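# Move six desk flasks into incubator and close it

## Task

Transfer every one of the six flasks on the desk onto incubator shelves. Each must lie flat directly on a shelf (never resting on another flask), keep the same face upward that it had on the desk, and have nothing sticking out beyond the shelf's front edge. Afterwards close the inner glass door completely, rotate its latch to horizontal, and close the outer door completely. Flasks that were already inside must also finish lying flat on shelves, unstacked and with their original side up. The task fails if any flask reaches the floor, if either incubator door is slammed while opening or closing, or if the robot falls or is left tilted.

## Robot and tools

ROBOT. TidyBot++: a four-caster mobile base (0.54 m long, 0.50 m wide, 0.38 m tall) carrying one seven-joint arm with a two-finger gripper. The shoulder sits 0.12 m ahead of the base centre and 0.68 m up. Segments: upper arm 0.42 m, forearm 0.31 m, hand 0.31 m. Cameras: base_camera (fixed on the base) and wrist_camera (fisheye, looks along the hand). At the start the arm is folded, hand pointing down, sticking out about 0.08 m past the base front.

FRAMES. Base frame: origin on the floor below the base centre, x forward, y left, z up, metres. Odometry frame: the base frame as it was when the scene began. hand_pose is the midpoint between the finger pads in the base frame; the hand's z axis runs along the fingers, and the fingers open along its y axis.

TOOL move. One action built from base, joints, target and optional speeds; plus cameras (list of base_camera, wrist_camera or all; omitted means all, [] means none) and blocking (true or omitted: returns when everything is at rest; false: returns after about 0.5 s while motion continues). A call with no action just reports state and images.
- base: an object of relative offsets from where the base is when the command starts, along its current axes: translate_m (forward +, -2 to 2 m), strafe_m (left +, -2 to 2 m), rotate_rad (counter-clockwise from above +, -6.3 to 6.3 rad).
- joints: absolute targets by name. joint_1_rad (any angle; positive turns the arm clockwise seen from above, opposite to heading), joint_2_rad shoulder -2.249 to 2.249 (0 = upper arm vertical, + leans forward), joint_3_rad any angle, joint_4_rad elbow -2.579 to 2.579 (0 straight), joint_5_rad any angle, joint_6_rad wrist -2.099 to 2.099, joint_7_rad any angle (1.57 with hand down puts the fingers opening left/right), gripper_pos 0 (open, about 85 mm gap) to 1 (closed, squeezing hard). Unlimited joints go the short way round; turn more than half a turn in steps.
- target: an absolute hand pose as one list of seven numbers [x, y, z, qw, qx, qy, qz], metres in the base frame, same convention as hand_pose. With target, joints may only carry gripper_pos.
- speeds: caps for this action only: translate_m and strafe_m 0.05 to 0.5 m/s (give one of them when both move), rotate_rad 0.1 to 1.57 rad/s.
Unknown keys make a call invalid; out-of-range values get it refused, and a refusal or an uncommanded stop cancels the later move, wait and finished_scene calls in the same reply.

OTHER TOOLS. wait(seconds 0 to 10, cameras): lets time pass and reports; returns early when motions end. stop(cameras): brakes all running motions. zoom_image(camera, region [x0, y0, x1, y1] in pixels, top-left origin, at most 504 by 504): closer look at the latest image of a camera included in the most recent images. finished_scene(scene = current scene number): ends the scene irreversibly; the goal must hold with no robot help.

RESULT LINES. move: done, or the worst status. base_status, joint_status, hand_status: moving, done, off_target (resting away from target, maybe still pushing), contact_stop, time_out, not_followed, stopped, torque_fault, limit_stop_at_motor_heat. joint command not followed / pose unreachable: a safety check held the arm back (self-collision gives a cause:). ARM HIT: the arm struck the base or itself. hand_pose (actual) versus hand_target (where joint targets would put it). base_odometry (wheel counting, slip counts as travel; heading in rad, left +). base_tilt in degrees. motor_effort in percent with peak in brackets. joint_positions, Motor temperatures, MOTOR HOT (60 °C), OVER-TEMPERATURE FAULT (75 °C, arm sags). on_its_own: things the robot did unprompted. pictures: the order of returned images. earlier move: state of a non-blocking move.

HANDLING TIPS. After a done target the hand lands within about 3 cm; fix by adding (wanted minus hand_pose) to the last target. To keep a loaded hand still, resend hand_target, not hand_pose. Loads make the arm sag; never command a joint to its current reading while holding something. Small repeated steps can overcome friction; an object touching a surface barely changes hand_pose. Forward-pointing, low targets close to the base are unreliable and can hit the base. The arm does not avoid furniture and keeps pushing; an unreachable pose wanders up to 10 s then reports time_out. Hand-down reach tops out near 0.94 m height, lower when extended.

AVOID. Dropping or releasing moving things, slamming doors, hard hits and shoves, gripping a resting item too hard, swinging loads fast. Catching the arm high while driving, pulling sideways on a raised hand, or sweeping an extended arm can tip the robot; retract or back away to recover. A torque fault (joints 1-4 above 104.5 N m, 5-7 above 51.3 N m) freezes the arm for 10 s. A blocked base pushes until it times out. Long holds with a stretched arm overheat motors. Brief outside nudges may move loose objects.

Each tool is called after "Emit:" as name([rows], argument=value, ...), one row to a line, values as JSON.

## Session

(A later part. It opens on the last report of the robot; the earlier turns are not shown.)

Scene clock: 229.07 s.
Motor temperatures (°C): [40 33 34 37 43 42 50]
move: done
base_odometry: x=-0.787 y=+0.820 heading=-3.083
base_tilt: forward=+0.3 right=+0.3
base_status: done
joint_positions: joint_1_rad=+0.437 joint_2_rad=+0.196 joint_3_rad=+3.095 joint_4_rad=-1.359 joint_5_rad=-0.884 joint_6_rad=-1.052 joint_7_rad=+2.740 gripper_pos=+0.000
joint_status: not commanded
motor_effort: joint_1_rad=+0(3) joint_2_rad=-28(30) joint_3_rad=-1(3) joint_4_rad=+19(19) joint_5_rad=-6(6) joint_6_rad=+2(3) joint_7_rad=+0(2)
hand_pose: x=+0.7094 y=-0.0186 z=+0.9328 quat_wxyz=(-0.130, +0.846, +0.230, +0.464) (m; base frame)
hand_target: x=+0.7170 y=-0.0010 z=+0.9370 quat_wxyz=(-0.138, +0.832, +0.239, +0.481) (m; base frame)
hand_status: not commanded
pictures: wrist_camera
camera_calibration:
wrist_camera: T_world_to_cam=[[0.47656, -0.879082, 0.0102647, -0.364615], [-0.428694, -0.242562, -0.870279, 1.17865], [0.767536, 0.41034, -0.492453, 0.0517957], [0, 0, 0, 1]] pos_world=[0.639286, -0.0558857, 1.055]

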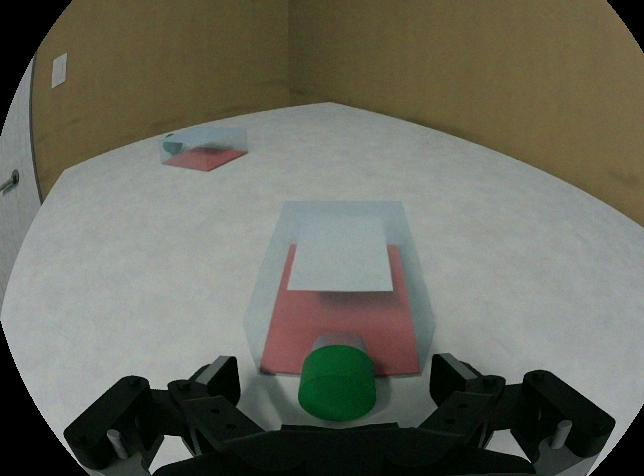

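Emit:
move(joints={"gripper_pos": 0.8}, cameras=["wrist_camera"])

Emit:
move(target=[0.71, -0.001, 1.06, -0.1382, 0.8323, 0.2394, 0.4805], cameras=["wrist_camera"])

Scene clock: 230.20 s.
Motor temperatures (°C): [40 33 34 37 43 42 50]
move: off_target
base_odometry: x=-0.787 y=+0.820 heading=-3.083
base_tilt: forward=+0.2 right=+0.3
base_status: not commanded
joint_positions: joint_1_rad=+0.437 joint_2_rad=+0.196 joint_3_rad=+3.095 joint_4_rad=-1.359 joint_5_rad=-0.885 joint_6_rad=-1.051 joint_7_rad=+2.740 gripper_pos=+0.682
joint_status: gripper_pos off_target (ended at +0.682, target +0.800)
motor_effort: joint_1_rad=+0(1) joint_2_rad=-28(28) joint_3_rad=-1(1) joint_4_rad=+18(19) joint_5_rad=-6(6) joint_6_rad=+3(3) joint_7_rad=-1(1)
hand_pose: x=+0.7096 y=-0.0185 z=+0.9332 quat_wxyz=(-0.130, +0.845, +0.230, +0.464) (m; base frame)
hand_target: x=+0.7170 y=-0.0010 z=+0.9370 quat_wxyz=(-0.138, +0.832, +0.239, +0.481) (m; base frame)
hand_status: not commanded
pictures: wrist_camera
camera_calibration:
wrist_camera: T_world_to_cam=[[0.476203, -0.879277, 0.0100712, -0.364333], [-0.427821, -0.241677, -0.870954, 1.17905], [0.768245, 0.410443, -0.491261, 0.0501557], [0, 0, 0, 1]] pos_world=[0.639387, -0.0559868, 1.05521]

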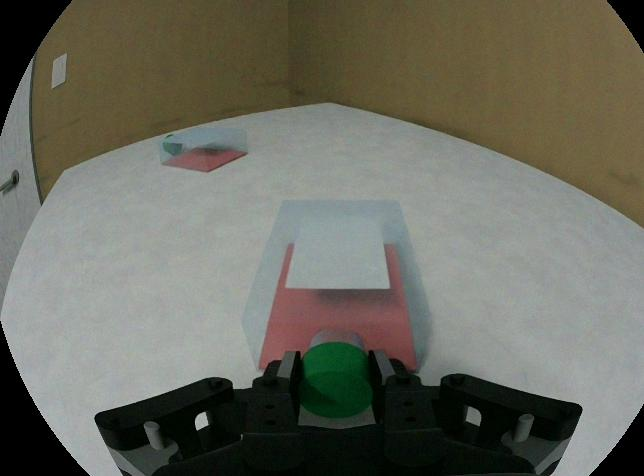

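Scene clock: 232.10 s.
Motor temperatures (°C): [40 33 34 37 43 42 50]
move: done
base_odometry: x=-0.787 y=+0.820 heading=-3.083
base_tilt: forward=+0.2 right=+0.3
base_status: not commanded
joint_positions: joint_1_rad=+0.449 joint_2_rad=+0.230 joint_3_rad=+3.030 joint_4_rad=-0.944 joint_5_rad=-0.810 joint_6_rad=-1.239 joint_7_rad=+2.475 gripper_pos=+0.682
joint_status: not commanded
motor_effort: joint_1_rad=-1(1) joint_2_rad=-29(31) joint_3_rad=-2(2) joint_4_rad=+18(21) joint_5_rad=-7(8) joint_6_rad=+6(6) joint_7_rad=+0(2)
hand_pose: x=+0.7114 y=+0.0070 z=+1.0715 quat_wxyz=(-0.137, +0.817, +0.246, +0.503) (m; base frame)
hand_target: x=+0.7100 y=-0.0010 z=+1.0600 quat_wxyz=(-0.138, +0.832, +0.239, +0.481) (m; base frame)
hand_status: done (0.014 m and 3.1 deg from the pose sent, 0.128 m and 2.8 deg at the start)
pictures: wrist_camera
camera_calibration:
wrist_camera: T_world_to_cam=[[0.506236, -0.861655, 0.035712, -0.393075], [-0.337179, -0.235872, -0.911413, 1.28525], [0.793748, 0.449349, -0.409939, 0.000684863], [0, 0, 0, 1]] pos_world=[0.631806, -0.0358474, 1.18571]

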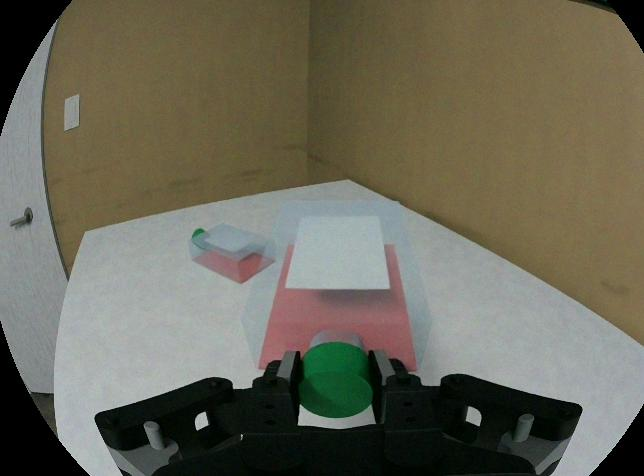

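Emit:
move(base={"translate_m": -0.65}, speeds={"translate_m": 0.35}, cameras=[])

Emit:
move(base={"rotate_rad": -1.956}, speeds={"rotate_rad": 0.8}, target=[0.70, 0.01, 0.80, 0.0, 0.866, 0.0, 0.5], cameras=["wrist_camera"])

Emit:
move(base={"translate_m": 0.24, "strafe_m": -0.617}, cameras=["wrist_camera","base_camera"])

Scene clock: 235.33 s.
Motor temperatures (°C): [40 33 34 37 43 42 50]
move: done
base_odometry: x=-0.138 y=+0.858 heading=-3.083
base_tilt: forward=+0.2 right=+0.4
base_status: done
joint_positions: joint_1_rad=+0.453 joint_2_rad=+0.243 joint_3_rad=+3.028 joint_4_rad=-0.943 joint_5_rad=-0.807 joint_6_rad=-1.243 joint_7_rad=+2.474 gripper_pos=+0.682
joint_status: not commanded
motor_effort: joint_1_rad=+0(1) joint_2_rad=-29(32) joint_3_rad=-1(2) joint_4_rad=+18(20) joint_5_rad=-6(7) joint_6_rad=+5(6) joint_7_rad=-1(2)
hand_pose: x=+0.7151 y=+0.0039 z=+1.0636 quat_wxyz=(-0.141, +0.821, +0.244, +0.497) (m; base frame)
hand_target: x=+0.7100 y=-0.0010 z=+1.0600 quat_wxyz=(-0.138, +0.832, +0.239, +0.481) (m; base frame)
hand_status: not commanded
pictures: none
No camera images: "cameras" was empty.

Scene clock: 238.80 s.
Motor temperatures (°C): [40 33 34 37 43 42 50]
move: done
base_odometry: x=-0.138 y=+0.858 heading=+1.245
base_tilt: forward=+0.2 right=+0.3
base_status: done
joint_positions: joint_1_rad=-0.212 joint_2_rad=+0.105 joint_3_rad=+3.342 joint_4_rad=-1.959 joint_5_rad=+0.029 joint_6_rad=-0.082 joint_7_rad=+1.514 gripper_pos=+0.682
joint_status: not commanded
motor_effort: joint_1_rad=+0(3) joint_2_rad=-26(33) joint_3_rad=+1(2) joint_4_rad=+19(21) joint_5_rad=+0(6) joint_6_rad=+8(9) joint_7_rad=-1(2)
hand_pose: x=+0.7031 y=+0.0104 z=+0.7826 quat_wxyz=(+0.000, +0.878, -0.002, +0.478) (m; base frame)
hand_target: x=+0.7000 y=+0.0100 z=+0.8000 quat_wxyz=(+0.000, +0.866, +0.000, +0.500) (m; base frame)
hand_status: done (0.018 m and 2.9 deg from the pose sent, 0.264 m and 32.8 deg at the start)
pictures: wrist_camera
camera_calibration:
wrist_camera: T_world_to_cam=[[-0.0422263, -0.99899, 0.015382, 0.0273013], [-0.498909, 0.00774454, -0.86662, 1.0962], [0.865625, -0.0442683, -0.498732, -0.0886166], [0, 0, 0, 1]] pos_world=[0.624764, 0.0148613, 0.905371]

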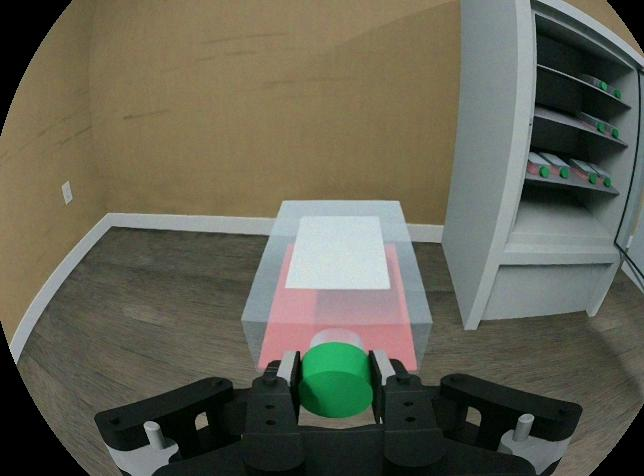

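Scene clock: 241.43 s.
Motor temperatures (°C): [40 33 34 37 43 42 50]
move: done
base_odometry: x=+0.524 y=+0.888 heading=+1.244
base_tilt: forward=+0.2 right=+0.3
base_status: done
joint_positions: joint_1_rad=-0.217 joint_2_rad=+0.104 joint_3_rad=+3.343 joint_4_rad=-1.960 joint_5_rad=+0.029 joint_6_rad=-0.081 joint_7_rad=+1.514 gripper_pos=+0.682
joint_status: not commanded
motor_effort: joint_1_rad=-1(2) joint_2_rad=-26(26) joint_3_rad=+1(2) joint_4_rad=+19(20) joint_5_rad=+1(1) joint_6_rad=+8(9) joint_7_rad=-1(2)
hand_pose: x=+0.7029 y=+0.0129 z=+0.7830 quat_wxyz=(-0.001, +0.878, +0.000, +0.479) (m; base frame)
hand_target: x=+0.7000 y=+0.0100 z=+0.8000 quat_wxyz=(+0.000, +0.866, +0.000, +0.500) (m; base frame)
hand_status: not commanded
pictures: base_camera, wrist_camera
camera_calibration:
wrist_camera: T_world_to_cam=[[-0.0379111, -0.999165, 0.0152315, 0.0269365], [-0.497635, 0.00565929, -0.867368, 1.09607], [0.866558, -0.0404626, -0.497434, -0.0898851], [0, 0, 0, 1]] pos_world=[0.624355, 0.0170741, 0.905576]

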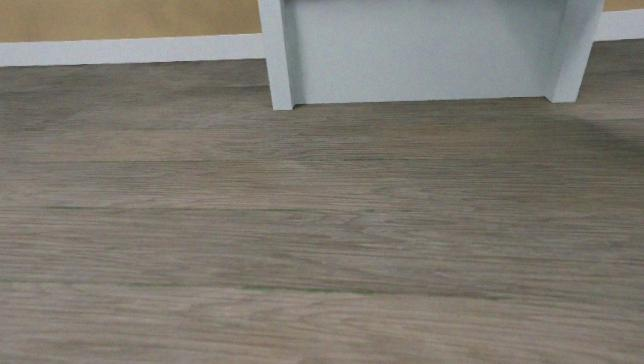

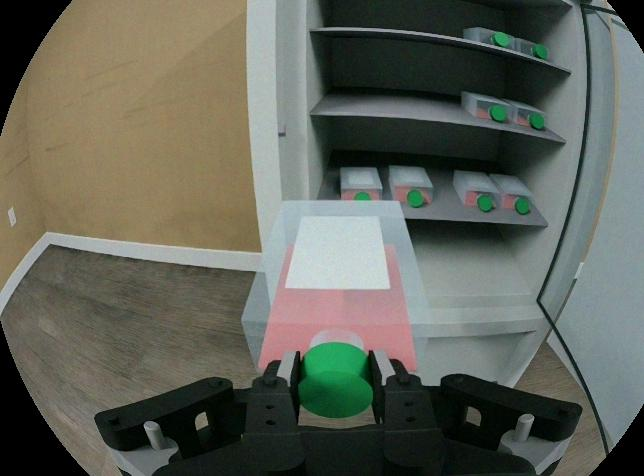

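Emit:
move(base={"translate_m": 0.3, "strafe_m": -0.06}, speeds={"translate_m": 0.25}, target=[0.70, 0.005, 0.82, 0.0, 0.866, 0.0, 0.5], cameras=["wrist_camera","base_camera"])

Scene clock: 244.13 s.
Motor temperatures (°C): [40 34 34 37 43 42 50]
move: done
base_odometry: x=+0.677 y=+1.153 heading=+1.244
base_tilt: forward=+0.3 right=+0.3
base_status: done
joint_positions: joint_1_rad=-0.076 joint_2_rad=+0.083 joint_3_rad=+3.217 joint_4_rad=-1.958 joint_5_rad=+0.029 joint_6_rad=-0.082 joint_7_rad=+1.514 gripper_pos=+0.682
joint_status: not commanded
motor_effort: joint_1_rad=+0(1) joint_2_rad=-25(28) joint_3_rad=+1(2) joint_4_rad=+19(20) joint_5_rad=+0(1) joint_6_rad=+8(9) joint_7_rad=+0(2)
hand_pose: x=+0.7001 y=+0.0018 z=+0.7961 quat_wxyz=(-0.003, +0.873, -0.011, +0.488) (m; base frame)
hand_target: x=+0.7000 y=+0.0050 z=+0.8200 quat_wxyz=(+0.000, +0.866, +0.000, +0.500) (m; base frame)
hand_status: done (0.024 m and 2.0 deg from the pose sent, 0.038 m and 2.8 deg at the start)
pictures: base_camera, wrist_camera
camera_calibration:
wrist_camera: T_world_to_cam=[[-0.0539375, -0.998544, -0.000447852, 0.0392064], [-0.478471, 0.0262388, -0.877711, 1.10085], [0.876445, -0.0471273, -0.47919, -0.102838], [0, 0, 0, 1]] pos_world=[0.618971, 0.00541786, 0.916967]

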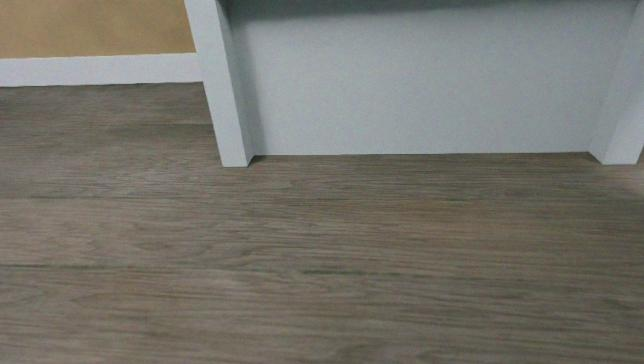

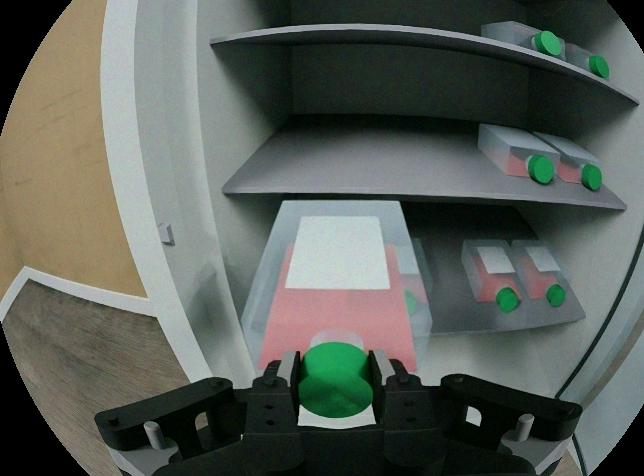

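Emit:
move(base={"translate_m": 0.16, "strafe_m": 0.013}, speeds={"translate_m": 0.15}, target=[0.70, 0.003, 0.823, 0.0, 0.869, 0.0, 0.495], cameras=["wrist_camera","base_camera"])

Scene clock: 246.40 s.
Motor temperatures (°C): [40 34 34 37 43 42 50]
move: off_target
base_odometry: x=+0.716 y=+1.308 heading=+1.244
base_tilt: forward=+0.2 right=+0.3
base_status: done
joint_positions: joint_1_rad=-0.035 joint_2_rad=+0.071 joint_3_rad=+3.180 joint_4_rad=-2.027 joint_5_rad=+0.028 joint_6_rad=-0.243 joint_7_rad=+1.527 gripper_pos=+0.682
joint_status: not commanded
motor_effort: joint_1_rad=-2(4) joint_2_rad=-27(29) joint_3_rad=-1(6) joint_4_rad=+35(43) joint_5_rad=+2(3) joint_6_rad=+22(33) joint_7_rad=+0(3)
hand_pose: x=+0.6445 y=-0.0024 z=+0.7266 quat_wxyz=(+0.002, +0.921, -0.010, +0.390) (m; base frame)
hand_target: x=+0.7000 y=+0.0030 z=+0.8230 quat_wxyz=(+0.000, +0.869, +0.000, +0.495) (m; base frame)
hand_status: off_target (0.111 m and 13.5 deg from the pose sent, 0.027 m and 1.6 deg at the start)
pictures: base_camera, wrist_camera
camera_calibration:
wrist_camera: T_world_to_cam=[[-0.0535391, -0.998379, 0.0193107, 0.0174309], [-0.657879, 0.020718, -0.752838, 1.03828], [0.751218, -0.0530104, -0.657922, 0.123068], [0, 0, 0, 1]] pos_world=[0.591547, 0.00241542, 0.862291]

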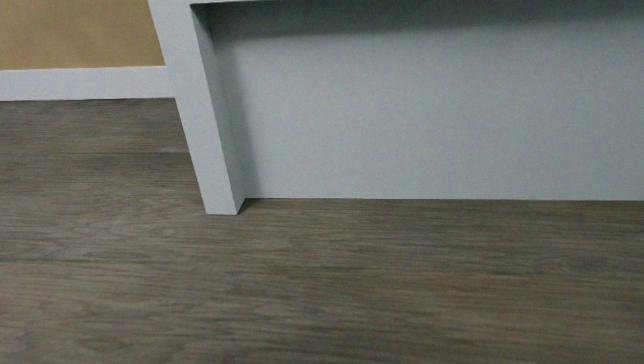

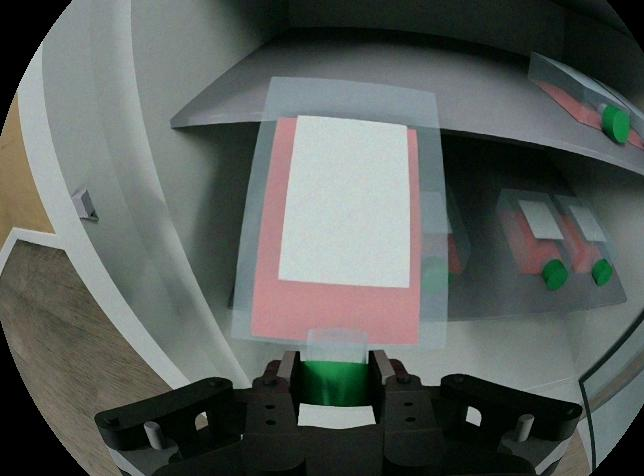

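Emit:
move(base={"translate_m": -0.1}, speeds={"translate_m": 0.08}, cameras=["wrist_camera"])

Scene clock: 248.73 s.
Motor temperatures (°C): [40 34 34 37 43 42 50]
move: done
base_odometry: x=+0.684 y=+1.213 heading=+1.244
base_tilt: forward=+0.2 right=+0.3
base_status: done
joint_positions: joint_1_rad=-0.033 joint_2_rad=+0.067 joint_3_rad=+3.179 joint_4_rad=-1.930 joint_5_rad=+0.028 joint_6_rad=-0.160 joint_7_rad=+1.527 gripper_pos=+0.682
joint_status: not commanded
motor_effort: joint_1_rad=-1(3) joint_2_rad=-25(30) joint_3_rad=+0(2) joint_4_rad=+20(34) joint_5_rad=+0(2) joint_6_rad=+8(22) joint_7_rad=+0(1)
hand_pose: x=+0.6933 y=-0.0020 z=+0.7994 quat_wxyz=(+0.000, +0.881, -0.009, +0.473) (m; base frame)
hand_target: x=+0.7000 y=+0.0030 z=+0.8230 quat_wxyz=(+0.000, +0.869, +0.000, +0.495) (m; base frame)
hand_status: not commanded
pictures: wrist_camera
camera_calibration:
wrist_camera: T_world_to_cam=[[-0.0542296, -0.99849, 0.00874026, 0.0278808], [-0.509211, 0.0201245, -0.860407, 1.10816], [0.858932, -0.0511102, -0.509533, -0.0590221], [0, 0, 0, 1]] pos_world=[0.616493, 0.00252098, 0.923149]

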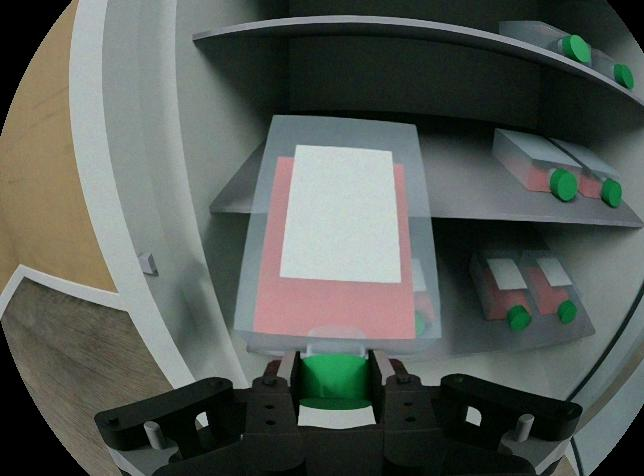

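Emit:
move(base={"translate_m": -0.12}, speeds={"translate_m": 0.15}, cameras=[])

Emit:
move(target=[0.66, 0.0, 0.85, 0.0, 0.9659, 0.0, 0.2588], cameras=["wrist_camera","base_camera"])

Scene clock: 251.93 s.
Motor temperatures (°C): [40 34 34 37 43 42 50]
move: done
base_odometry: x=+0.645 y=+1.100 heading=+1.244
base_tilt: forward=+0.2 right=+0.3
base_status: done
joint_positions: joint_1_rad=-0.033 joint_2_rad=+0.066 joint_3_rad=+3.179 joint_4_rad=-1.930 joint_5_rad=+0.028 joint_6_rad=-0.160 joint_7_rad=+1.527 gripper_pos=+0.682
joint_status: not commanded
motor_effort: joint_1_rad=+0(1) joint_2_rad=-24(27) joint_3_rad=+1(1) joint_4_rad=+20(20) joint_5_rad=+0(1) joint_6_rad=+8(9) joint_7_rad=-1(1)
hand_pose: x=+0.6932 y=-0.0020 z=+0.7999 quat_wxyz=(+0.000, +0.881, -0.009, +0.473) (m; base frame)
hand_target: x=+0.7000 y=+0.0030 z=+0.8230 quat_wxyz=(+0.000, +0.869, +0.000, +0.495) (m; base frame)
hand_status: not commanded
pictures: none
No camera images: "cameras" was empty.

Scene clock: 254.17 s.
Motor temperatures (°C): [40 34 34 37 43 42 50]
move: done
base_odometry: x=+0.645 y=+1.100 heading=+1.244
base_tilt: forward=+0.2 right=+0.3
base_status: not commanded
joint_positions: joint_1_rad=-0.033 joint_2_rad=+0.149 joint_3_rad=+3.179 joint_4_rad=-1.361 joint_5_rad=+0.028 joint_6_rad=-1.079 joint_7_rad=+1.534 gripper_pos=+0.682
joint_status: not commanded
motor_effort: joint_1_rad=+0(1) joint_2_rad=-28(28) joint_3_rad=+0(1) joint_4_rad=+19(21) joint_5_rad=+0(1) joint_6_rad=+5(9) joint_7_rad=-1(2)
hand_pose: x=+0.6589 y=-0.0075 z=+0.8522 quat_wxyz=(+0.012, +0.962, -0.016, +0.273) (m; base frame)
hand_target: x=+0.6600 y=+0.0000 z=+0.8500 quat_wxyz=(+0.000, +0.966, +0.000, +0.259) (m; base frame)
hand_status: done (0.008 m and 2.8 deg from the pose sent, 0.060 m and 26.5 deg at the start)
pictures: base_camera, wrist_camera
camera_calibration:
wrist_camera: T_world_to_cam=[[-0.0636662, -0.996916, 0.0458709, -0.00524397], [-0.822177, 0.0263429, -0.568622, 1.09379], [0.56566, -0.073916, -0.821319, 0.455882], [0, 0, 0, 1]] pos_world=[0.641081, -0.000344456, 0.996618]

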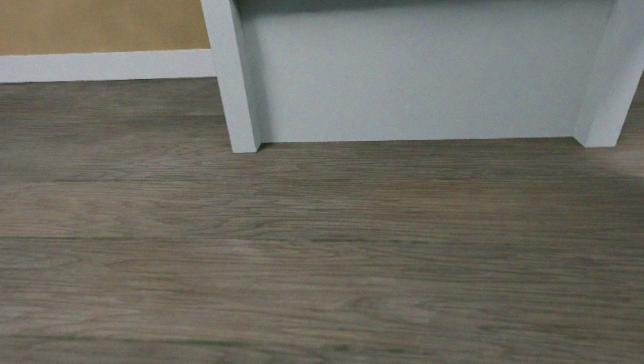

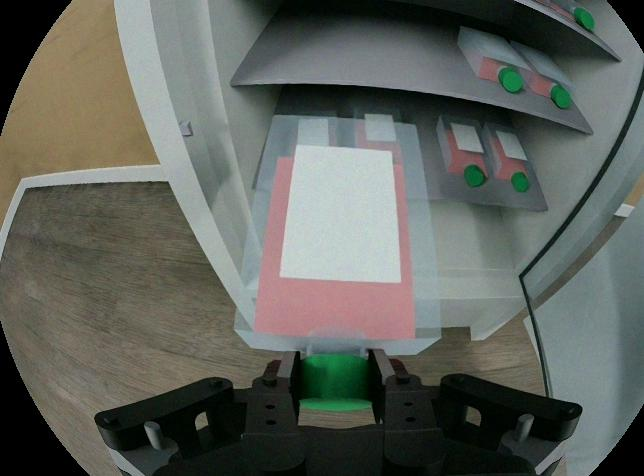

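Emit:
move(base={"translate_m": 0.25, "strafe_m": 0.014}, speeds={"translate_m": 0.15}, cameras=["wrist_camera","base_camera"])

Scene clock: 257.03 s.
Motor temperatures (°C): [40 34 34 37 43 42 50]
move: done
base_odometry: x=+0.712 y=+1.341 heading=+1.245
base_tilt: forward=+0.3 right=+0.3
base_status: done
joint_positions: joint_1_rad=-0.033 joint_2_rad=+0.162 joint_3_rad=+3.179 joint_4_rad=-1.359 joint_5_rad=+0.028 joint_6_rad=-1.086 joint_7_rad=+1.534 gripper_pos=+0.682
joint_status: not commanded
motor_effort: joint_1_rad=+0(1) joint_2_rad=-28(31) joint_3_rad=+0(1) joint_4_rad=+20(20) joint_5_rad=+0(1) joint_6_rad=+5(6) joint_7_rad=-1(2)
hand_pose: x=+0.6600 y=-0.0075 z=+0.8449 quat_wxyz=(+0.012, +0.964, -0.016, +0.264) (m; base frame)
hand_target: x=+0.6600 y=+0.0000 z=+0.8500 quat_wxyz=(+0.000, +0.966, +0.000, +0.259) (m; base frame)
hand_status: not commanded
pictures: base_camera, wrist_camera
camera_calibration:
wrist_camera: T_world_to_cam=[[-0.0629545, -0.996884, 0.0475253, -0.00668915], [-0.832167, 0.0261454, -0.553909, 1.0846], [0.550941, -0.0744201, -0.83122, 0.467354], [0, 0, 0, 1]] pos_world=[0.644666, -0.000245241, 0.989564]

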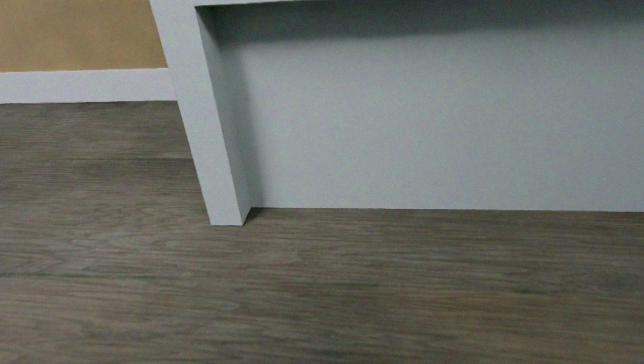

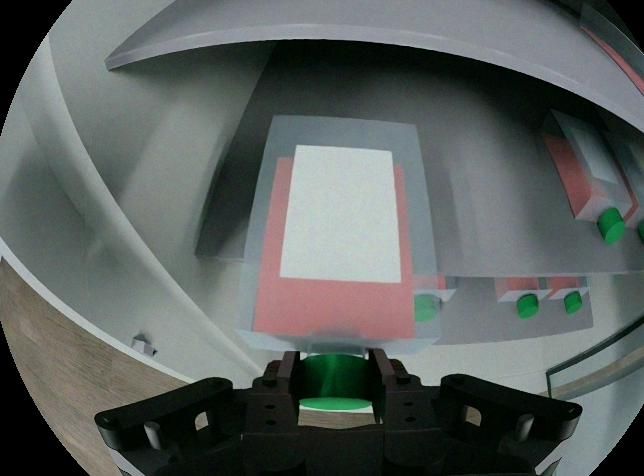

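Emit:
move(target=[0.66, 0.0, 0.828, 0.0, 0.9659, 0.0, 0.2588], cameras=[])

Emit:
move(base={"translate_m": 0.08}, speeds={"translate_m": 0.08}, cameras=["wrist_camera"])

Scene clock: 258.23 s.
Motor temperatures (°C): [40 34 34 37 43 42 50]
move: done
base_odometry: x=+0.712 y=+1.341 heading=+1.245
base_tilt: forward=+0.3 right=+0.3
base_status: not commanded
joint_positions: joint_1_rad=-0.033 joint_2_rad=+0.162 joint_3_rad=+3.179 joint_4_rad=-1.389 joint_5_rad=+0.028 joint_6_rad=-1.069 joint_7_rad=+1.534 gripper_pos=+0.682
joint_status: not commanded
motor_effort: joint_1_rad=+0(1) joint_2_rad=-28(29) joint_3_rad=+0(1) joint_4_rad=+20(20) joint_5_rad=+0(1) joint_6_rad=+5(5) joint_7_rad=-1(1)
hand_pose: x=+0.6566 y=-0.0075 z=+0.8334 quat_wxyz=(+0.012, +0.966, -0.015, +0.258) (m; base frame)
hand_target: x=+0.6600 y=+0.0000 z=+0.8280 quat_wxyz=(+0.000, +0.966, +0.000, +0.259) (m; base frame)
hand_status: done (0.010 m and 2.3 deg from the pose sent, 0.018 m and 2.4 deg at the start)
pictures: none
No camera images: "cameras" was empty.

Scene clock: 259.73 s.
Motor temperatures (°C): [40 34 34 37 43 42 50]
move: done
base_odometry: x=+0.737 y=+1.417 heading=+1.245
base_tilt: forward=+0.2 right=+0.3
base_status: done
joint_positions: joint_1_rad=-0.033 joint_2_rad=+0.165 joint_3_rad=+3.179 joint_4_rad=-1.389 joint_5_rad=+0.028 joint_6_rad=-1.069 joint_7_rad=+1.534 gripper_pos=+0.682
joint_status: not commanded
motor_effort: joint_1_rad=-1(1) joint_2_rad=-28(31) joint_3_rad=+1(1) joint_4_rad=+20(20) joint_5_rad=+0(1) joint_6_rad=+5(6) joint_7_rad=+0(1)
hand_pose: x=+0.6570 y=-0.0074 z=+0.8319 quat_wxyz=(+0.013, +0.966, -0.015, +0.257) (m; base frame)
hand_target: x=+0.6600 y=+0.0000 z=+0.8280 quat_wxyz=(+0.000, +0.966, +0.000, +0.259) (m; base frame)
hand_status: not commanded
pictures: wrist_camera
camera_calibration:
wrist_camera: T_world_to_cam=[[-0.0617253, -0.99691, 0.0485931, -0.00795539], [-0.84115, 0.0257505, -0.540188, 1.06941], [0.537267, -0.0742174, -0.84014, 0.474616], [0, 0, 0, 1]] pos_world=[0.644051, -0.000243971, 0.976815]

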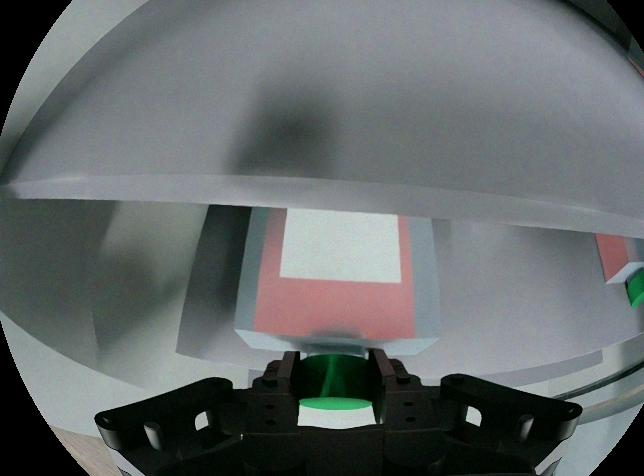

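Emit:
move(base={"translate_m": -0.04}, speeds={"translate_m": 0.1}, cameras=["wrist_camera"])

Emit:
move(target=[0.66, 0.0, 0.812, 0.0, 0.9659, 0.0, 0.2588], cameras=["wrist_camera"])

Scene clock: 261.03 s.
Motor temperatures (°C): [40 34 34 37 43 42 50]
move: done
base_odometry: x=+0.725 y=+1.379 heading=+1.244
base_tilt: forward=+0.2 right=+0.3
base_status: done
joint_positions: joint_1_rad=-0.033 joint_2_rad=+0.167 joint_3_rad=+3.179 joint_4_rad=-1.389 joint_5_rad=+0.028 joint_6_rad=-1.069 joint_7_rad=+1.534 gripper_pos=+0.682
joint_status: not commanded
motor_effort: joint_1_rad=+0(1) joint_2_rad=-28(33) joint_3_rad=+0(1) joint_4_rad=+18(21) joint_5_rad=+1(1) joint_6_rad=+5(6) joint_7_rad=-1(1)
hand_pose: x=+0.6574 y=-0.0074 z=+0.8307 quat_wxyz=(+0.013, +0.967, -0.015, +0.255) (m; base frame)
hand_target: x=+0.6600 y=+0.0000 z=+0.8280 quat_wxyz=(+0.000, +0.966, +0.000, +0.259) (m; base frame)
hand_status: not commanded
pictures: wrist_camera
camera_calibration:
wrist_camera: T_world_to_cam=[[-0.0615852, -0.996905, 0.0488694, -0.00821851], [-0.842369, 0.025651, -0.53829, 1.06834], [0.53537, -0.0743167, -0.841342, 0.475707], [0, 0, 0, 1]] pos_world=[0.644749, -0.000244004, 0.975709]

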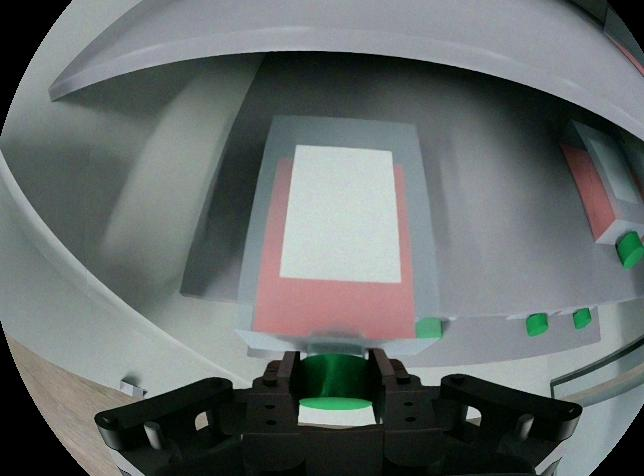

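Scene clock: 261.80 s.
Motor temperatures (°C): [40 34 34 37 43 42 50]
move: done
base_odometry: x=+0.725 y=+1.379 heading=+1.244
base_tilt: forward=+0.2 right=+0.3
base_status: not commanded
joint_positions: joint_1_rad=-0.033 joint_2_rad=+0.167 joint_3_rad=+3.179 joint_4_rad=-1.434 joint_5_rad=+0.028 joint_6_rad=-1.033 joint_7_rad=+1.534 gripper_pos=+0.682
joint_status: not commanded
motor_effort: joint_1_rad=+0(1) joint_2_rad=-28(29) joint_3_rad=+0(1) joint_4_rad=+19(20) joint_5_rad=+1(1) joint_6_rad=+5(5) joint_7_rad=-1(2)
hand_pose: x=+0.6549 y=-0.0074 z=+0.8152 quat_wxyz=(+0.013, +0.968, -0.015, +0.251) (m; base frame)
hand_target: x=+0.6600 y=+0.0000 z=+0.8120 quat_wxyz=(+0.000, +0.966, +0.000, +0.259) (m; base frame)
hand_status: done (0.010 m and 2.4 deg from the pose sent, 0.020 m and 2.3 deg at the start)
pictures: wrist_camera
camera_calibration:
wrist_camera: T_world_to_cam=[[-0.0600713, -0.996972, 0.0493741, -0.00889022], [-0.847125, 0.0247543, -0.530816, 1.05484], [0.527987, -0.0737128, -0.846048, 0.47257], [0, 0, 0, 1]] pos_world=[0.64354, -0.000140786, 0.960183]

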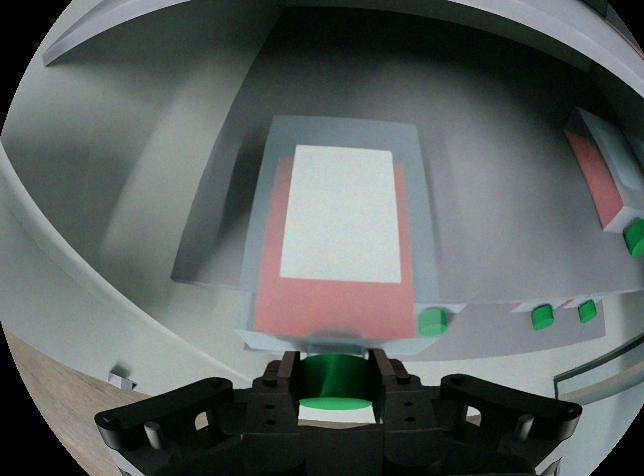

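Emit:
move(target=[0.66, 0.0, 0.803, 0.0, 0.9659, 0.0, 0.2588], cameras=[])

Emit:
move(target=[0.66, 0.0, 0.797, 0.0, 0.9659, 0.0, 0.2588], cameras=[])

Emit:
move(target=[0.66, 0.0, 0.792, 0.0, 0.9659, 0.0, 0.2588], cameras=["wrist_camera"])

Scene clock: 262.63 s.
Motor temperatures (°C): [40 34 34 37 43 42 50]
move: done
base_odometry: x=+0.725 y=+1.379 heading=+1.244
base_tilt: forward=+0.2 right=+0.3
base_status: not commanded
joint_positions: joint_1_rad=-0.033 joint_2_rad=+0.167 joint_3_rad=+3.179 joint_4_rad=-1.454 joint_5_rad=+0.028 joint_6_rad=-1.004 joint_7_rad=+1.535 gripper_pos=+0.682
joint_status: not commanded
motor_effort: joint_1_rad=-1(1) joint_2_rad=-25(28) joint_3_rad=+0(1) joint_4_rad=+17(20) joint_5_rad=+0(1) joint_6_rad=+4(5) joint_7_rad=-1(2)
hand_pose: x=+0.6570 y=-0.0073 z=+0.8104 quat_wxyz=(+0.012, +0.967, -0.014, +0.256) (m; base frame)
hand_target: x=+0.6600 y=+0.0000 z=+0.8030 quat_wxyz=(+0.000, +0.966, +0.000, +0.259) (m; base frame)
hand_status: done (0.011 m and 2.2 deg from the pose sent, 0.015 m and 2.4 deg at the start)
pictures: none
No camera images: "cameras" was empty.

Scene clock: 263.20 s.
Motor temperatures (°C): [40 34 34 37 43 42 50]
move: done
base_odometry: x=+0.725 y=+1.379 heading=+1.244
base_tilt: forward=+0.2 right=+0.3
base_status: not commanded
joint_positions: joint_1_rad=-0.033 joint_2_rad=+0.166 joint_3_rad=+3.179 joint_4_rad=-1.462 joint_5_rad=+0.028 joint_6_rad=-0.985 joint_7_rad=+1.535 gripper_pos=+0.682
joint_status: not commanded
motor_effort: joint_1_rad=-1(1) joint_2_rad=-25(26) joint_3_rad=+0(1) joint_4_rad=+17(18) joint_5_rad=+0(1) joint_6_rad=+4(5) joint_7_rad=-1(2)
hand_pose: x=+0.6597 y=-0.0072 z=+0.8099 quat_wxyz=(+0.012, +0.965, -0.014, +0.261) (m; base frame)
hand_target: x=+0.6600 y=+0.0000 z=+0.7970 quat_wxyz=(+0.000, +0.966, +0.000, +0.259) (m; base frame)
hand_status: done (0.015 m and 2.1 deg from the pose sent, 0.016 m and 2.2 deg at the start)
pictures: none
No camera images: "cameras" was empty.

Scene clock: 263.77 s.
Motor temperatures (°C): [40 34 34 37 43 42 50]
move: done
base_odometry: x=+0.725 y=+1.379 heading=+1.244
base_tilt: forward=+0.2 right=+0.3
base_status: not commanded
joint_positions: joint_1_rad=-0.033 joint_2_rad=+0.164 joint_3_rad=+3.179 joint_4_rad=-1.471 joint_5_rad=+0.028 joint_6_rad=-0.969 joint_7_rad=+1.535 gripper_pos=+0.682
joint_status: not commanded
motor_effort: joint_1_rad=-1(1) joint_2_rad=-23(25) joint_3_rad=+0(1) joint_4_rad=+16(18) joint_5_rad=-1(1) joint_6_rad=+5(5) joint_7_rad=-1(2)
hand_pose: x=+0.6614 y=-0.0071 z=+0.8094 quat_wxyz=(+0.012, +0.964, -0.013, +0.266) (m; base frame)
hand_target: x=+0.6600 y=+0.0000 z=+0.7920 quat_wxyz=(+0.000, +0.966, +0.000, +0.259) (m; base frame)
hand_status: done (0.019 m and 2.2 deg from the pose sent, 0.019 m and 2.1 deg at the start)
pictures: wrist_camera
camera_calibration:
wrist_camera: T_world_to_cam=[[-0.0587886, -0.99712, 0.0479162, -0.00768629], [-0.830748, 0.0222515, -0.556203, 1.06698], [0.553535, -0.0725047, -0.829664, 0.434084], [0, 0, 0, 1]] pos_world=[0.645661, 0.0000670661, 0.953971]

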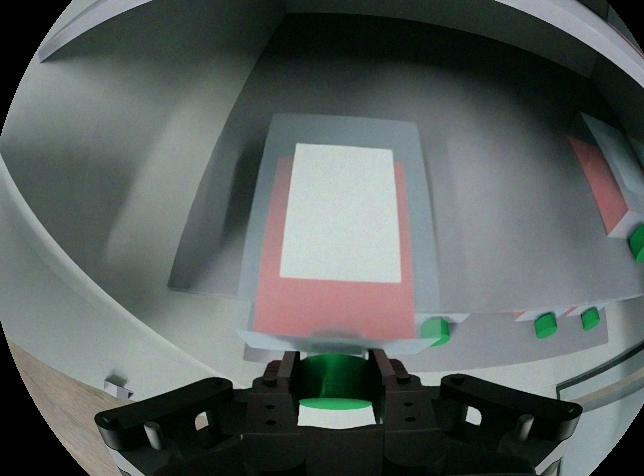

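Emit:
move(target=[0.66, 0.0, 0.802, 0.0, 0.9744, 0.0, 0.225], cameras=["wrist_camera"])

Scene clock: 265.80 s.
Motor temperatures (°C): [40 34 34 37 43 42 50]
move: done
base_odometry: x=+0.725 y=+1.379 heading=+1.244
base_tilt: forward=+0.3 right=+0.3
base_status: not commanded
joint_positions: joint_1_rad=-0.033 joint_2_rad=+0.190 joint_3_rad=+3.179 joint_4_rad=-1.413 joint_5_rad=+0.028 joint_6_rad=-1.040 joint_7_rad=+1.536 gripper_pos=+0.682
joint_status: not commanded
motor_effort: joint_1_rad=+0(1) joint_2_rad=-28(28) joint_3_rad=+1(1) joint_4_rad=+18(18) joint_5_rad=+1(1) joint_6_rad=+4(4) joint_7_rad=-1(1)
hand_pose: x=+0.6619 y=-0.0072 z=+0.8115 quat_wxyz=(+0.013, +0.969, -0.014, +0.247) (m; base frame)
hand_target: x=+0.6600 y=+0.0000 z=+0.8020 quat_wxyz=(+0.000, +0.974, +0.000, +0.225) (m; base frame)
hand_status: done (0.012 m and 3.4 deg from the pose sent, 0.010 m and 5.3 deg at the start)
pictures: wrist_camera
camera_calibration:
wrist_camera: T_world_to_cam=[[-0.0581419, -0.996978, 0.0515166, -0.0112176], [-0.851927, 0.0226491, -0.523171, 1.05588], [0.520423, -0.0743065, -0.850669, 0.474529], [0, 0, 0, 1]] pos_world=[0.651928, 0.000162046, 0.956653]

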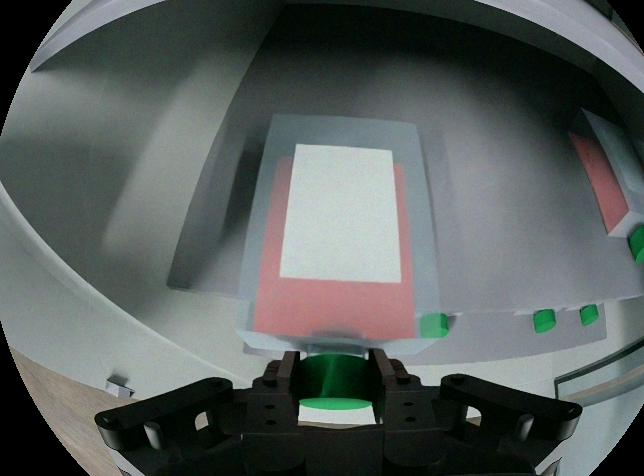

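Emit:
move(joints={"gripper_pos": 0.5}, cameras=["wrist_camera"])

Scene clock: 266.63 s.
Motor temperatures (°C): [40 34 34 37 43 42 50]
move: done
base_odometry: x=+0.725 y=+1.379 heading=+1.244
base_tilt: forward=+0.2 right=+0.3
base_status: not commanded
joint_positions: joint_1_rad=-0.033 joint_2_rad=+0.191 joint_3_rad=+3.179 joint_4_rad=-1.413 joint_5_rad=+0.028 joint_6_rad=-1.043 joint_7_rad=+1.536 gripper_pos=+0.500
joint_status: all done
motor_effort: joint_1_rad=+0(1) joint_2_rad=-28(28) joint_3_rad=+0(1) joint_4_rad=+18(19) joint_5_rad=+1(2) joint_6_rad=+4(5) joint_7_rad=-1(1)
hand_pose: x=+0.6614 y=-0.0072 z=+0.8108 quat_wxyz=(+0.013, +0.969, -0.014, +0.245) (m; base frame)
hand_target: x=+0.6600 y=+0.0000 z=+0.8020 quat_wxyz=(+0.000, +0.974, +0.000, +0.225) (m; base frame)
hand_status: not commanded
pictures: wrist_camera
camera_calibration:
wrist_camera: T_world_to_cam=[[-0.0580372, -0.996971, 0.0517818, -0.0115201], [-0.853496, 0.0226451, -0.520608, 1.05397], [0.517858, -0.0744102, -0.852224, 0.477275], [0, 0, 0, 1]] pos_world=[0.651726, 0.00016181, 0.956044]

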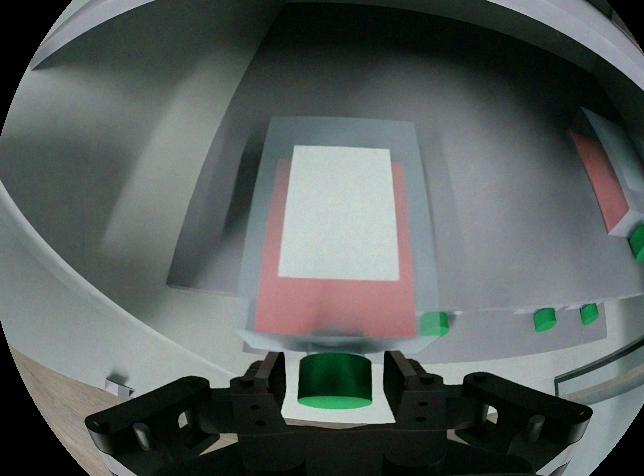

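Emit:
move(base={"translate_m": -0.13}, speeds={"translate_m": 0.1}, cameras=["wrist_camera"])

Emit:
move(target=[0.68, 0.0, 0.80, 0.0, 0.866, 0.0, 0.5], cameras=["wrist_camera"])

Scene clock: 268.57 s.
Motor temperatures (°C): [40 34 34 37 43 42 50]
move: done
base_odometry: x=+0.683 y=+1.256 heading=+1.245
base_tilt: forward=+0.2 right=+0.3
base_status: done
joint_positions: joint_1_rad=-0.033 joint_2_rad=+0.200 joint_3_rad=+3.179 joint_4_rad=-1.413 joint_5_rad=+0.028 joint_6_rad=-1.045 joint_7_rad=+1.536 gripper_pos=+0.500
joint_status: not commanded
motor_effort: joint_1_rad=-1(1) joint_2_rad=-29(30) joint_3_rad=+0(1) joint_4_rad=+18(19) joint_5_rad=+0(1) joint_6_rad=+5(5) joint_7_rad=-1(1)
hand_pose: x=+0.6619 y=-0.0073 z=+0.8055 quat_wxyz=(+0.014, +0.971, -0.014, +0.240) (m; base frame)
hand_target: x=+0.6600 y=+0.0000 z=+0.8020 quat_wxyz=(+0.000, +0.974, +0.000, +0.225) (m; base frame)
hand_status: not commanded
pictures: wrist_camera
camera_calibration:
wrist_camera: T_world_to_cam=[[-0.0575878, -0.996948, 0.0527048, -0.0122831], [-0.859449, 0.0226455, -0.51072, 1.04764], [0.507968, -0.0747084, -0.85813, 0.483627], [0, 0, 0, 1]] pos_world=[0.654015, 0.00016111, 0.95071]

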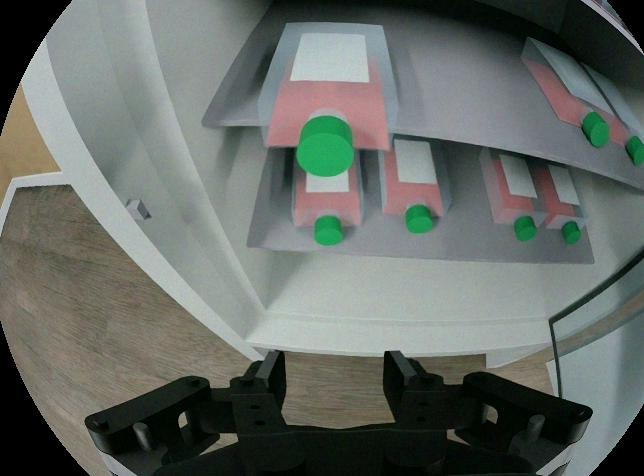

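Scene clock: 270.87 s.
Motor temperatures (°C): [40 34 34 37 43 42 50]
move: done
base_odometry: x=+0.683 y=+1.256 heading=+1.245
base_tilt: forward=+0.2 right=+0.3
base_status: not commanded
joint_positions: joint_1_rad=+0.030 joint_2_rad=+0.059 joint_3_rad=+3.122 joint_4_rad=-1.999 joint_5_rad=+0.001 joint_6_rad=-0.075 joint_7_rad=+1.580 gripper_pos=+0.500
joint_status: not commanded
motor_effort: joint_1_rad=+0(1) joint_2_rad=-23(29) joint_3_rad=+0(1) joint_4_rad=+18(20) joint_5_rad=+0(1) joint_6_rad=+7(8) joint_7_rad=-1(2)
hand_pose: x=+0.6848 y=-0.0043 z=+0.7885 quat_wxyz=(+0.004, +0.876, +0.000, +0.483) (m; base frame)
hand_target: x=+0.6800 y=+0.0000 z=+0.8000 quat_wxyz=(+0.000, +0.866, +0.000, +0.500) (m; base frame)
hand_status: done (0.013 m and 2.3 deg from the pose sent, 0.020 m and 32.3 deg at the start)
pictures: wrist_camera
camera_calibration:
wrist_camera: T_world_to_cam=[[-0.0420632, -0.998826, 0.0240238, 0.00484825], [-0.489335, -0.000368539, -0.872096, 1.08993], [0.871081, -0.0484388, -0.488745, -0.0820947], [0, 0, 0, 1]] pos_world=[0.605057, 0.00126767, 0.910287]

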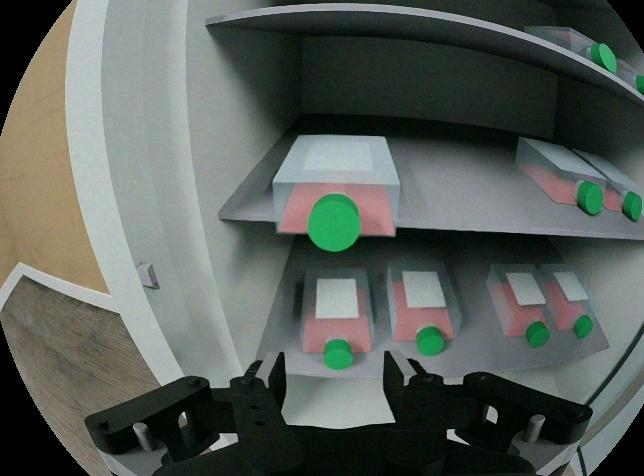

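Emit:
move(base={"translate_m": 0.1}, speeds={"translate_m": 0.1}, cameras=["wrist_camera"])

Scene clock: 272.50 s.
Motor temperatures (°C): [40 34 34 37 43 42 50]
move: done
base_odometry: x=+0.715 y=+1.351 heading=+1.245
base_tilt: forward=+0.2 right=+0.3
base_status: done
joint_positions: joint_1_rad=+0.031 joint_2_rad=+0.051 joint_3_rad=+3.120 joint_4_rad=-2.003 joint_5_rad=+0.001 joint_6_rad=-0.071 joint_7_rad=+1.580 gripper_pos=+0.500
joint_status: not commanded
motor_effort: joint_1_rad=-1(1) joint_2_rad=-23(25) joint_3_rad=+0(1) joint_4_rad=+19(19) joint_5_rad=+1(1) joint_6_rad=+8(8) joint_7_rad=+0(1)
hand_pose: x=+0.6834 y=-0.0043 z=+0.7926 quat_wxyz=(+0.004, +0.873, +0.000, +0.487) (m; base frame)
hand_target: x=+0.6800 y=+0.0000 z=+0.8000 quat_wxyz=(+0.000, +0.866, +0.000, +0.500) (m; base frame)
hand_status: not commanded
pictures: wrist_camera
camera_calibration:
wrist_camera: T_world_to_cam=[[-0.0423258, -0.998821, 0.0237627, 0.00515951], [-0.48111, -0.000469032, -0.87666, 1.09082], [0.875638, -0.0485378, -0.480523, -0.0885374], [0, 0, 0, 1]] pos_world=[0.602552, 0.00136764, 0.913615]

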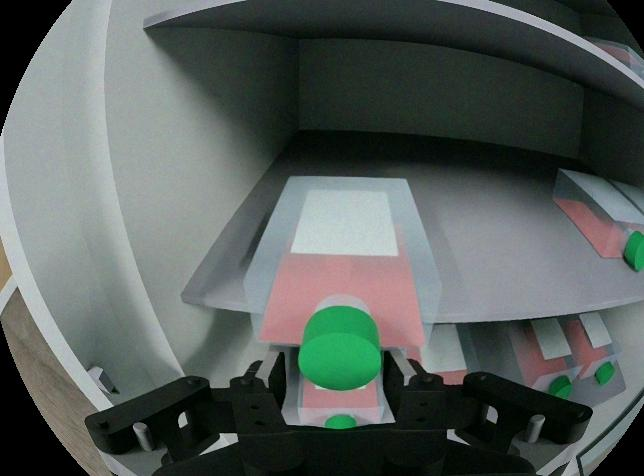

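Emit:
move(target=[0.68, 0.0, 0.808, 0.0, 0.866, 0.0, 0.5], cameras=[])

Emit:
move(base={"translate_m": 0.018}, speeds={"translate_m": 0.06}, cameras=["wrist_camera"])

Scene clock: 273.40 s.
Motor temperatures (°C): [40 34 34 37 43 42 50]
move: done
base_odometry: x=+0.715 y=+1.351 heading=+1.245
base_tilt: forward=+0.2 right=+0.3
base_status: not commanded
joint_positions: joint_1_rad=+0.020 joint_2_rad=+0.047 joint_3_rad=+3.127 joint_4_rad=-2.003 joint_5_rad=-0.002 joint_6_rad=-0.071 joint_7_rad=+1.583 gripper_pos=+0.500
joint_status: not commanded
motor_effort: joint_1_rad=+0(1) joint_2_rad=-23(23) joint_3_rad=+0(1) joint_4_rad=+18(19) joint_5_rad=+0(1) joint_6_rad=+7(8) joint_7_rad=+0(1)
hand_pose: x=+0.6831 y=-0.0017 z=+0.7945 quat_wxyz=(+0.003, +0.873, +0.002, +0.489) (m; base frame)
hand_target: x=+0.6800 y=+0.0000 z=+0.8080 quat_wxyz=(+0.000, +0.866, +0.000, +0.500) (m; base frame)
hand_status: done (0.014 m and 1.6 deg from the pose sent, 0.016 m and 1.8 deg at the start)
pictures: none
No camera images: "cameras" was empty.

Scene clock: 274.20 s.
Motor temperatures (°C): [40 34 34 37 43 42 50]
move: done
base_odometry: x=+0.721 y=+1.368 heading=+1.246
base_tilt: forward=+0.3 right=+0.3
base_status: done
joint_positions: joint_1_rad=+0.020 joint_2_rad=+0.042 joint_3_rad=+3.127 joint_4_rad=-2.003 joint_5_rad=-0.002 joint_6_rad=-0.071 joint_7_rad=+1.583 gripper_pos=+0.500
joint_status: not commanded
motor_effort: joint_1_rad=-1(1) joint_2_rad=-23(25) joint_3_rad=+1(1) joint_4_rad=+19(19) joint_5_rad=+0(1) joint_6_rad=+8(8) joint_7_rad=-1(1)
hand_pose: x=+0.6825 y=-0.0017 z=+0.7973 quat_wxyz=(+0.003, +0.871, +0.002, +0.491) (m; base frame)
hand_target: x=+0.6800 y=+0.0000 z=+0.8080 quat_wxyz=(+0.000, +0.866, +0.000, +0.500) (m; base frame)
hand_status: not commanded
pictures: wrist_camera
camera_calibration:
wrist_camera: T_world_to_cam=[[-0.0383277, -0.998996, 0.0231802, 0.00532635], [-0.473805, -0.00225544, -0.880627, 1.09269], [0.879795, -0.0447353, -0.473243, -0.0940119], [0, 0, 0, 1]] pos_world=[0.600638, 0.00357985, 0.917639]

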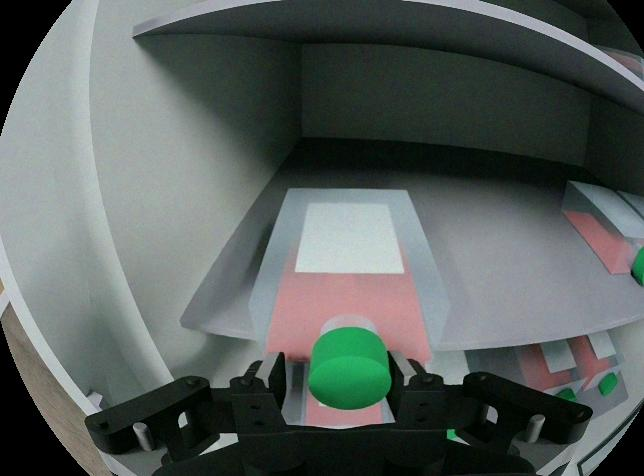

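Emit:
move(base={"translate_m": 0.007, "strafe_m": -0.005}, speeds={"translate_m": 0.06}, target=[0.68, 0.0, 0.812, 0.0, 0.866, 0.0, 0.5], cameras=["wrist_camera"])

Emit:
move(joints={"gripper_pos": 0.78}, cameras=["wrist_camera"])

Scene clock: 275.07 s.
Motor temperatures (°C): [40 34 34 37 43 42 50]
move: done
base_odometry: x=+0.728 y=+1.373 heading=+1.246
base_tilt: forward=+0.2 right=+0.3
base_status: done
joint_positions: joint_1_rad=+0.015 joint_2_rad=+0.038 joint_3_rad=+3.128 joint_4_rad=-2.003 joint_5_rad=-0.002 joint_6_rad=-0.071 joint_7_rad=+1.583 gripper_pos=+0.500
joint_status: not commanded
motor_effort: joint_1_rad=+0(2) joint_2_rad=-22(25) joint_3_rad=+1(2) joint_4_rad=+19(20) joint_5_rad=+0(1) joint_6_rad=+7(8) joint_7_rad=-1(1)
hand_pose: x=+0.6820 y=+0.0005 z=+0.7997 quat_wxyz=(+0.003, +0.870, +0.004, +0.493) (m; base frame)
hand_target: x=+0.6800 y=+0.0000 z=+0.8120 quat_wxyz=(+0.000, +0.866, +0.000, +0.500) (m; base frame)
hand_status: done (0.013 m and 1.1 deg from the pose sent, 0.015 m and 1.3 deg at the start)
pictures: wrist_camera
camera_calibration:
wrist_camera: T_world_to_cam=[[-0.0346618, -0.999128, 0.0232664, 0.00477357], [-0.470104, -0.00424399, -0.882601, 1.0936], [0.88193, -0.0415301, -0.469547, -0.0967867], [0, 0, 0, 1]] pos_world=[0.599629, 0.00539105, 0.919651]

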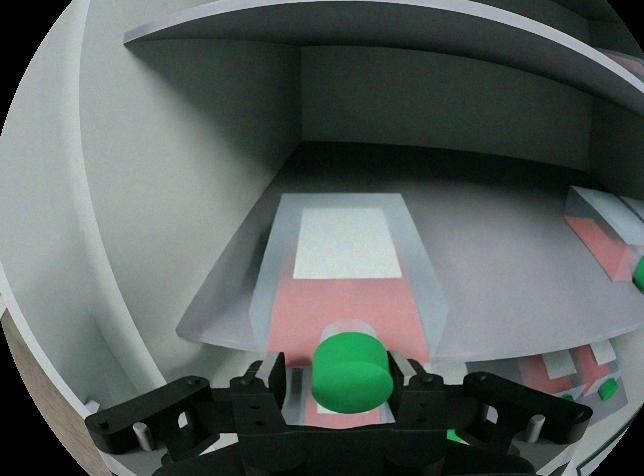

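Scene clock: 275.73 s.
Motor temperatures (°C): [40 34 34 37 43 42 50]
move: off_target
base_odometry: x=+0.728 y=+1.373 heading=+1.246
base_tilt: forward=+0.2 right=+0.3
base_status: not commanded
joint_positions: joint_1_rad=+0.015 joint_2_rad=+0.037 joint_3_rad=+3.128 joint_4_rad=-2.003 joint_5_rad=-0.002 joint_6_rad=-0.071 joint_7_rad=+1.583 gripper_pos=+0.679
joint_status: gripper_pos off_target (ended at +0.679, target +0.780)
motor_effort: joint_1_rad=+0(1) joint_2_rad=-23(23) joint_3_rad=+0(1) joint_4_rad=+18(19) joint_5_rad=+0(1) joint_6_rad=+8(8) joint_7_rad=-1(1)
hand_pose: x=+0.6820 y=+0.0005 z=+0.8001 quat_wxyz=(+0.003, +0.870, +0.004, +0.493) (m; base frame)
hand_target: x=+0.6800 y=+0.0000 z=+0.8120 quat_wxyz=(+0.000, +0.866, +0.000, +0.500) (m; base frame)
hand_status: not commanded
pictures: wrist_camera
camera_calibration:
wrist_camera: T_world_to_cam=[[-0.0346756, -0.999128, 0.0232419, 0.00488802], [-0.46947, -0.00424569, -0.882938, 1.09379], [0.882267, -0.0415278, -0.468914, -0.0972019], [0, 0, 0, 1]] pos_world=[0.599428, 0.00549106, 0.920053]

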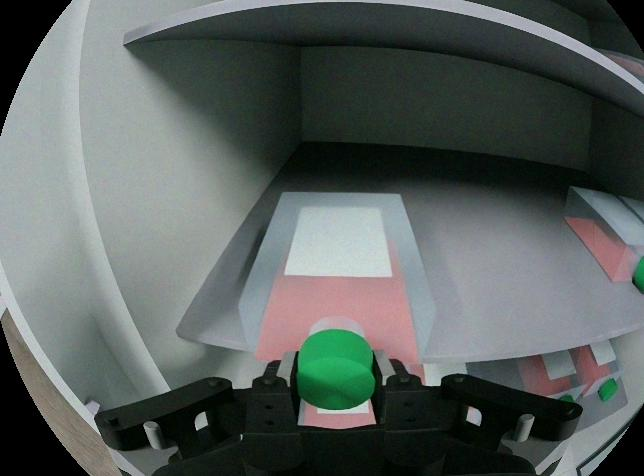

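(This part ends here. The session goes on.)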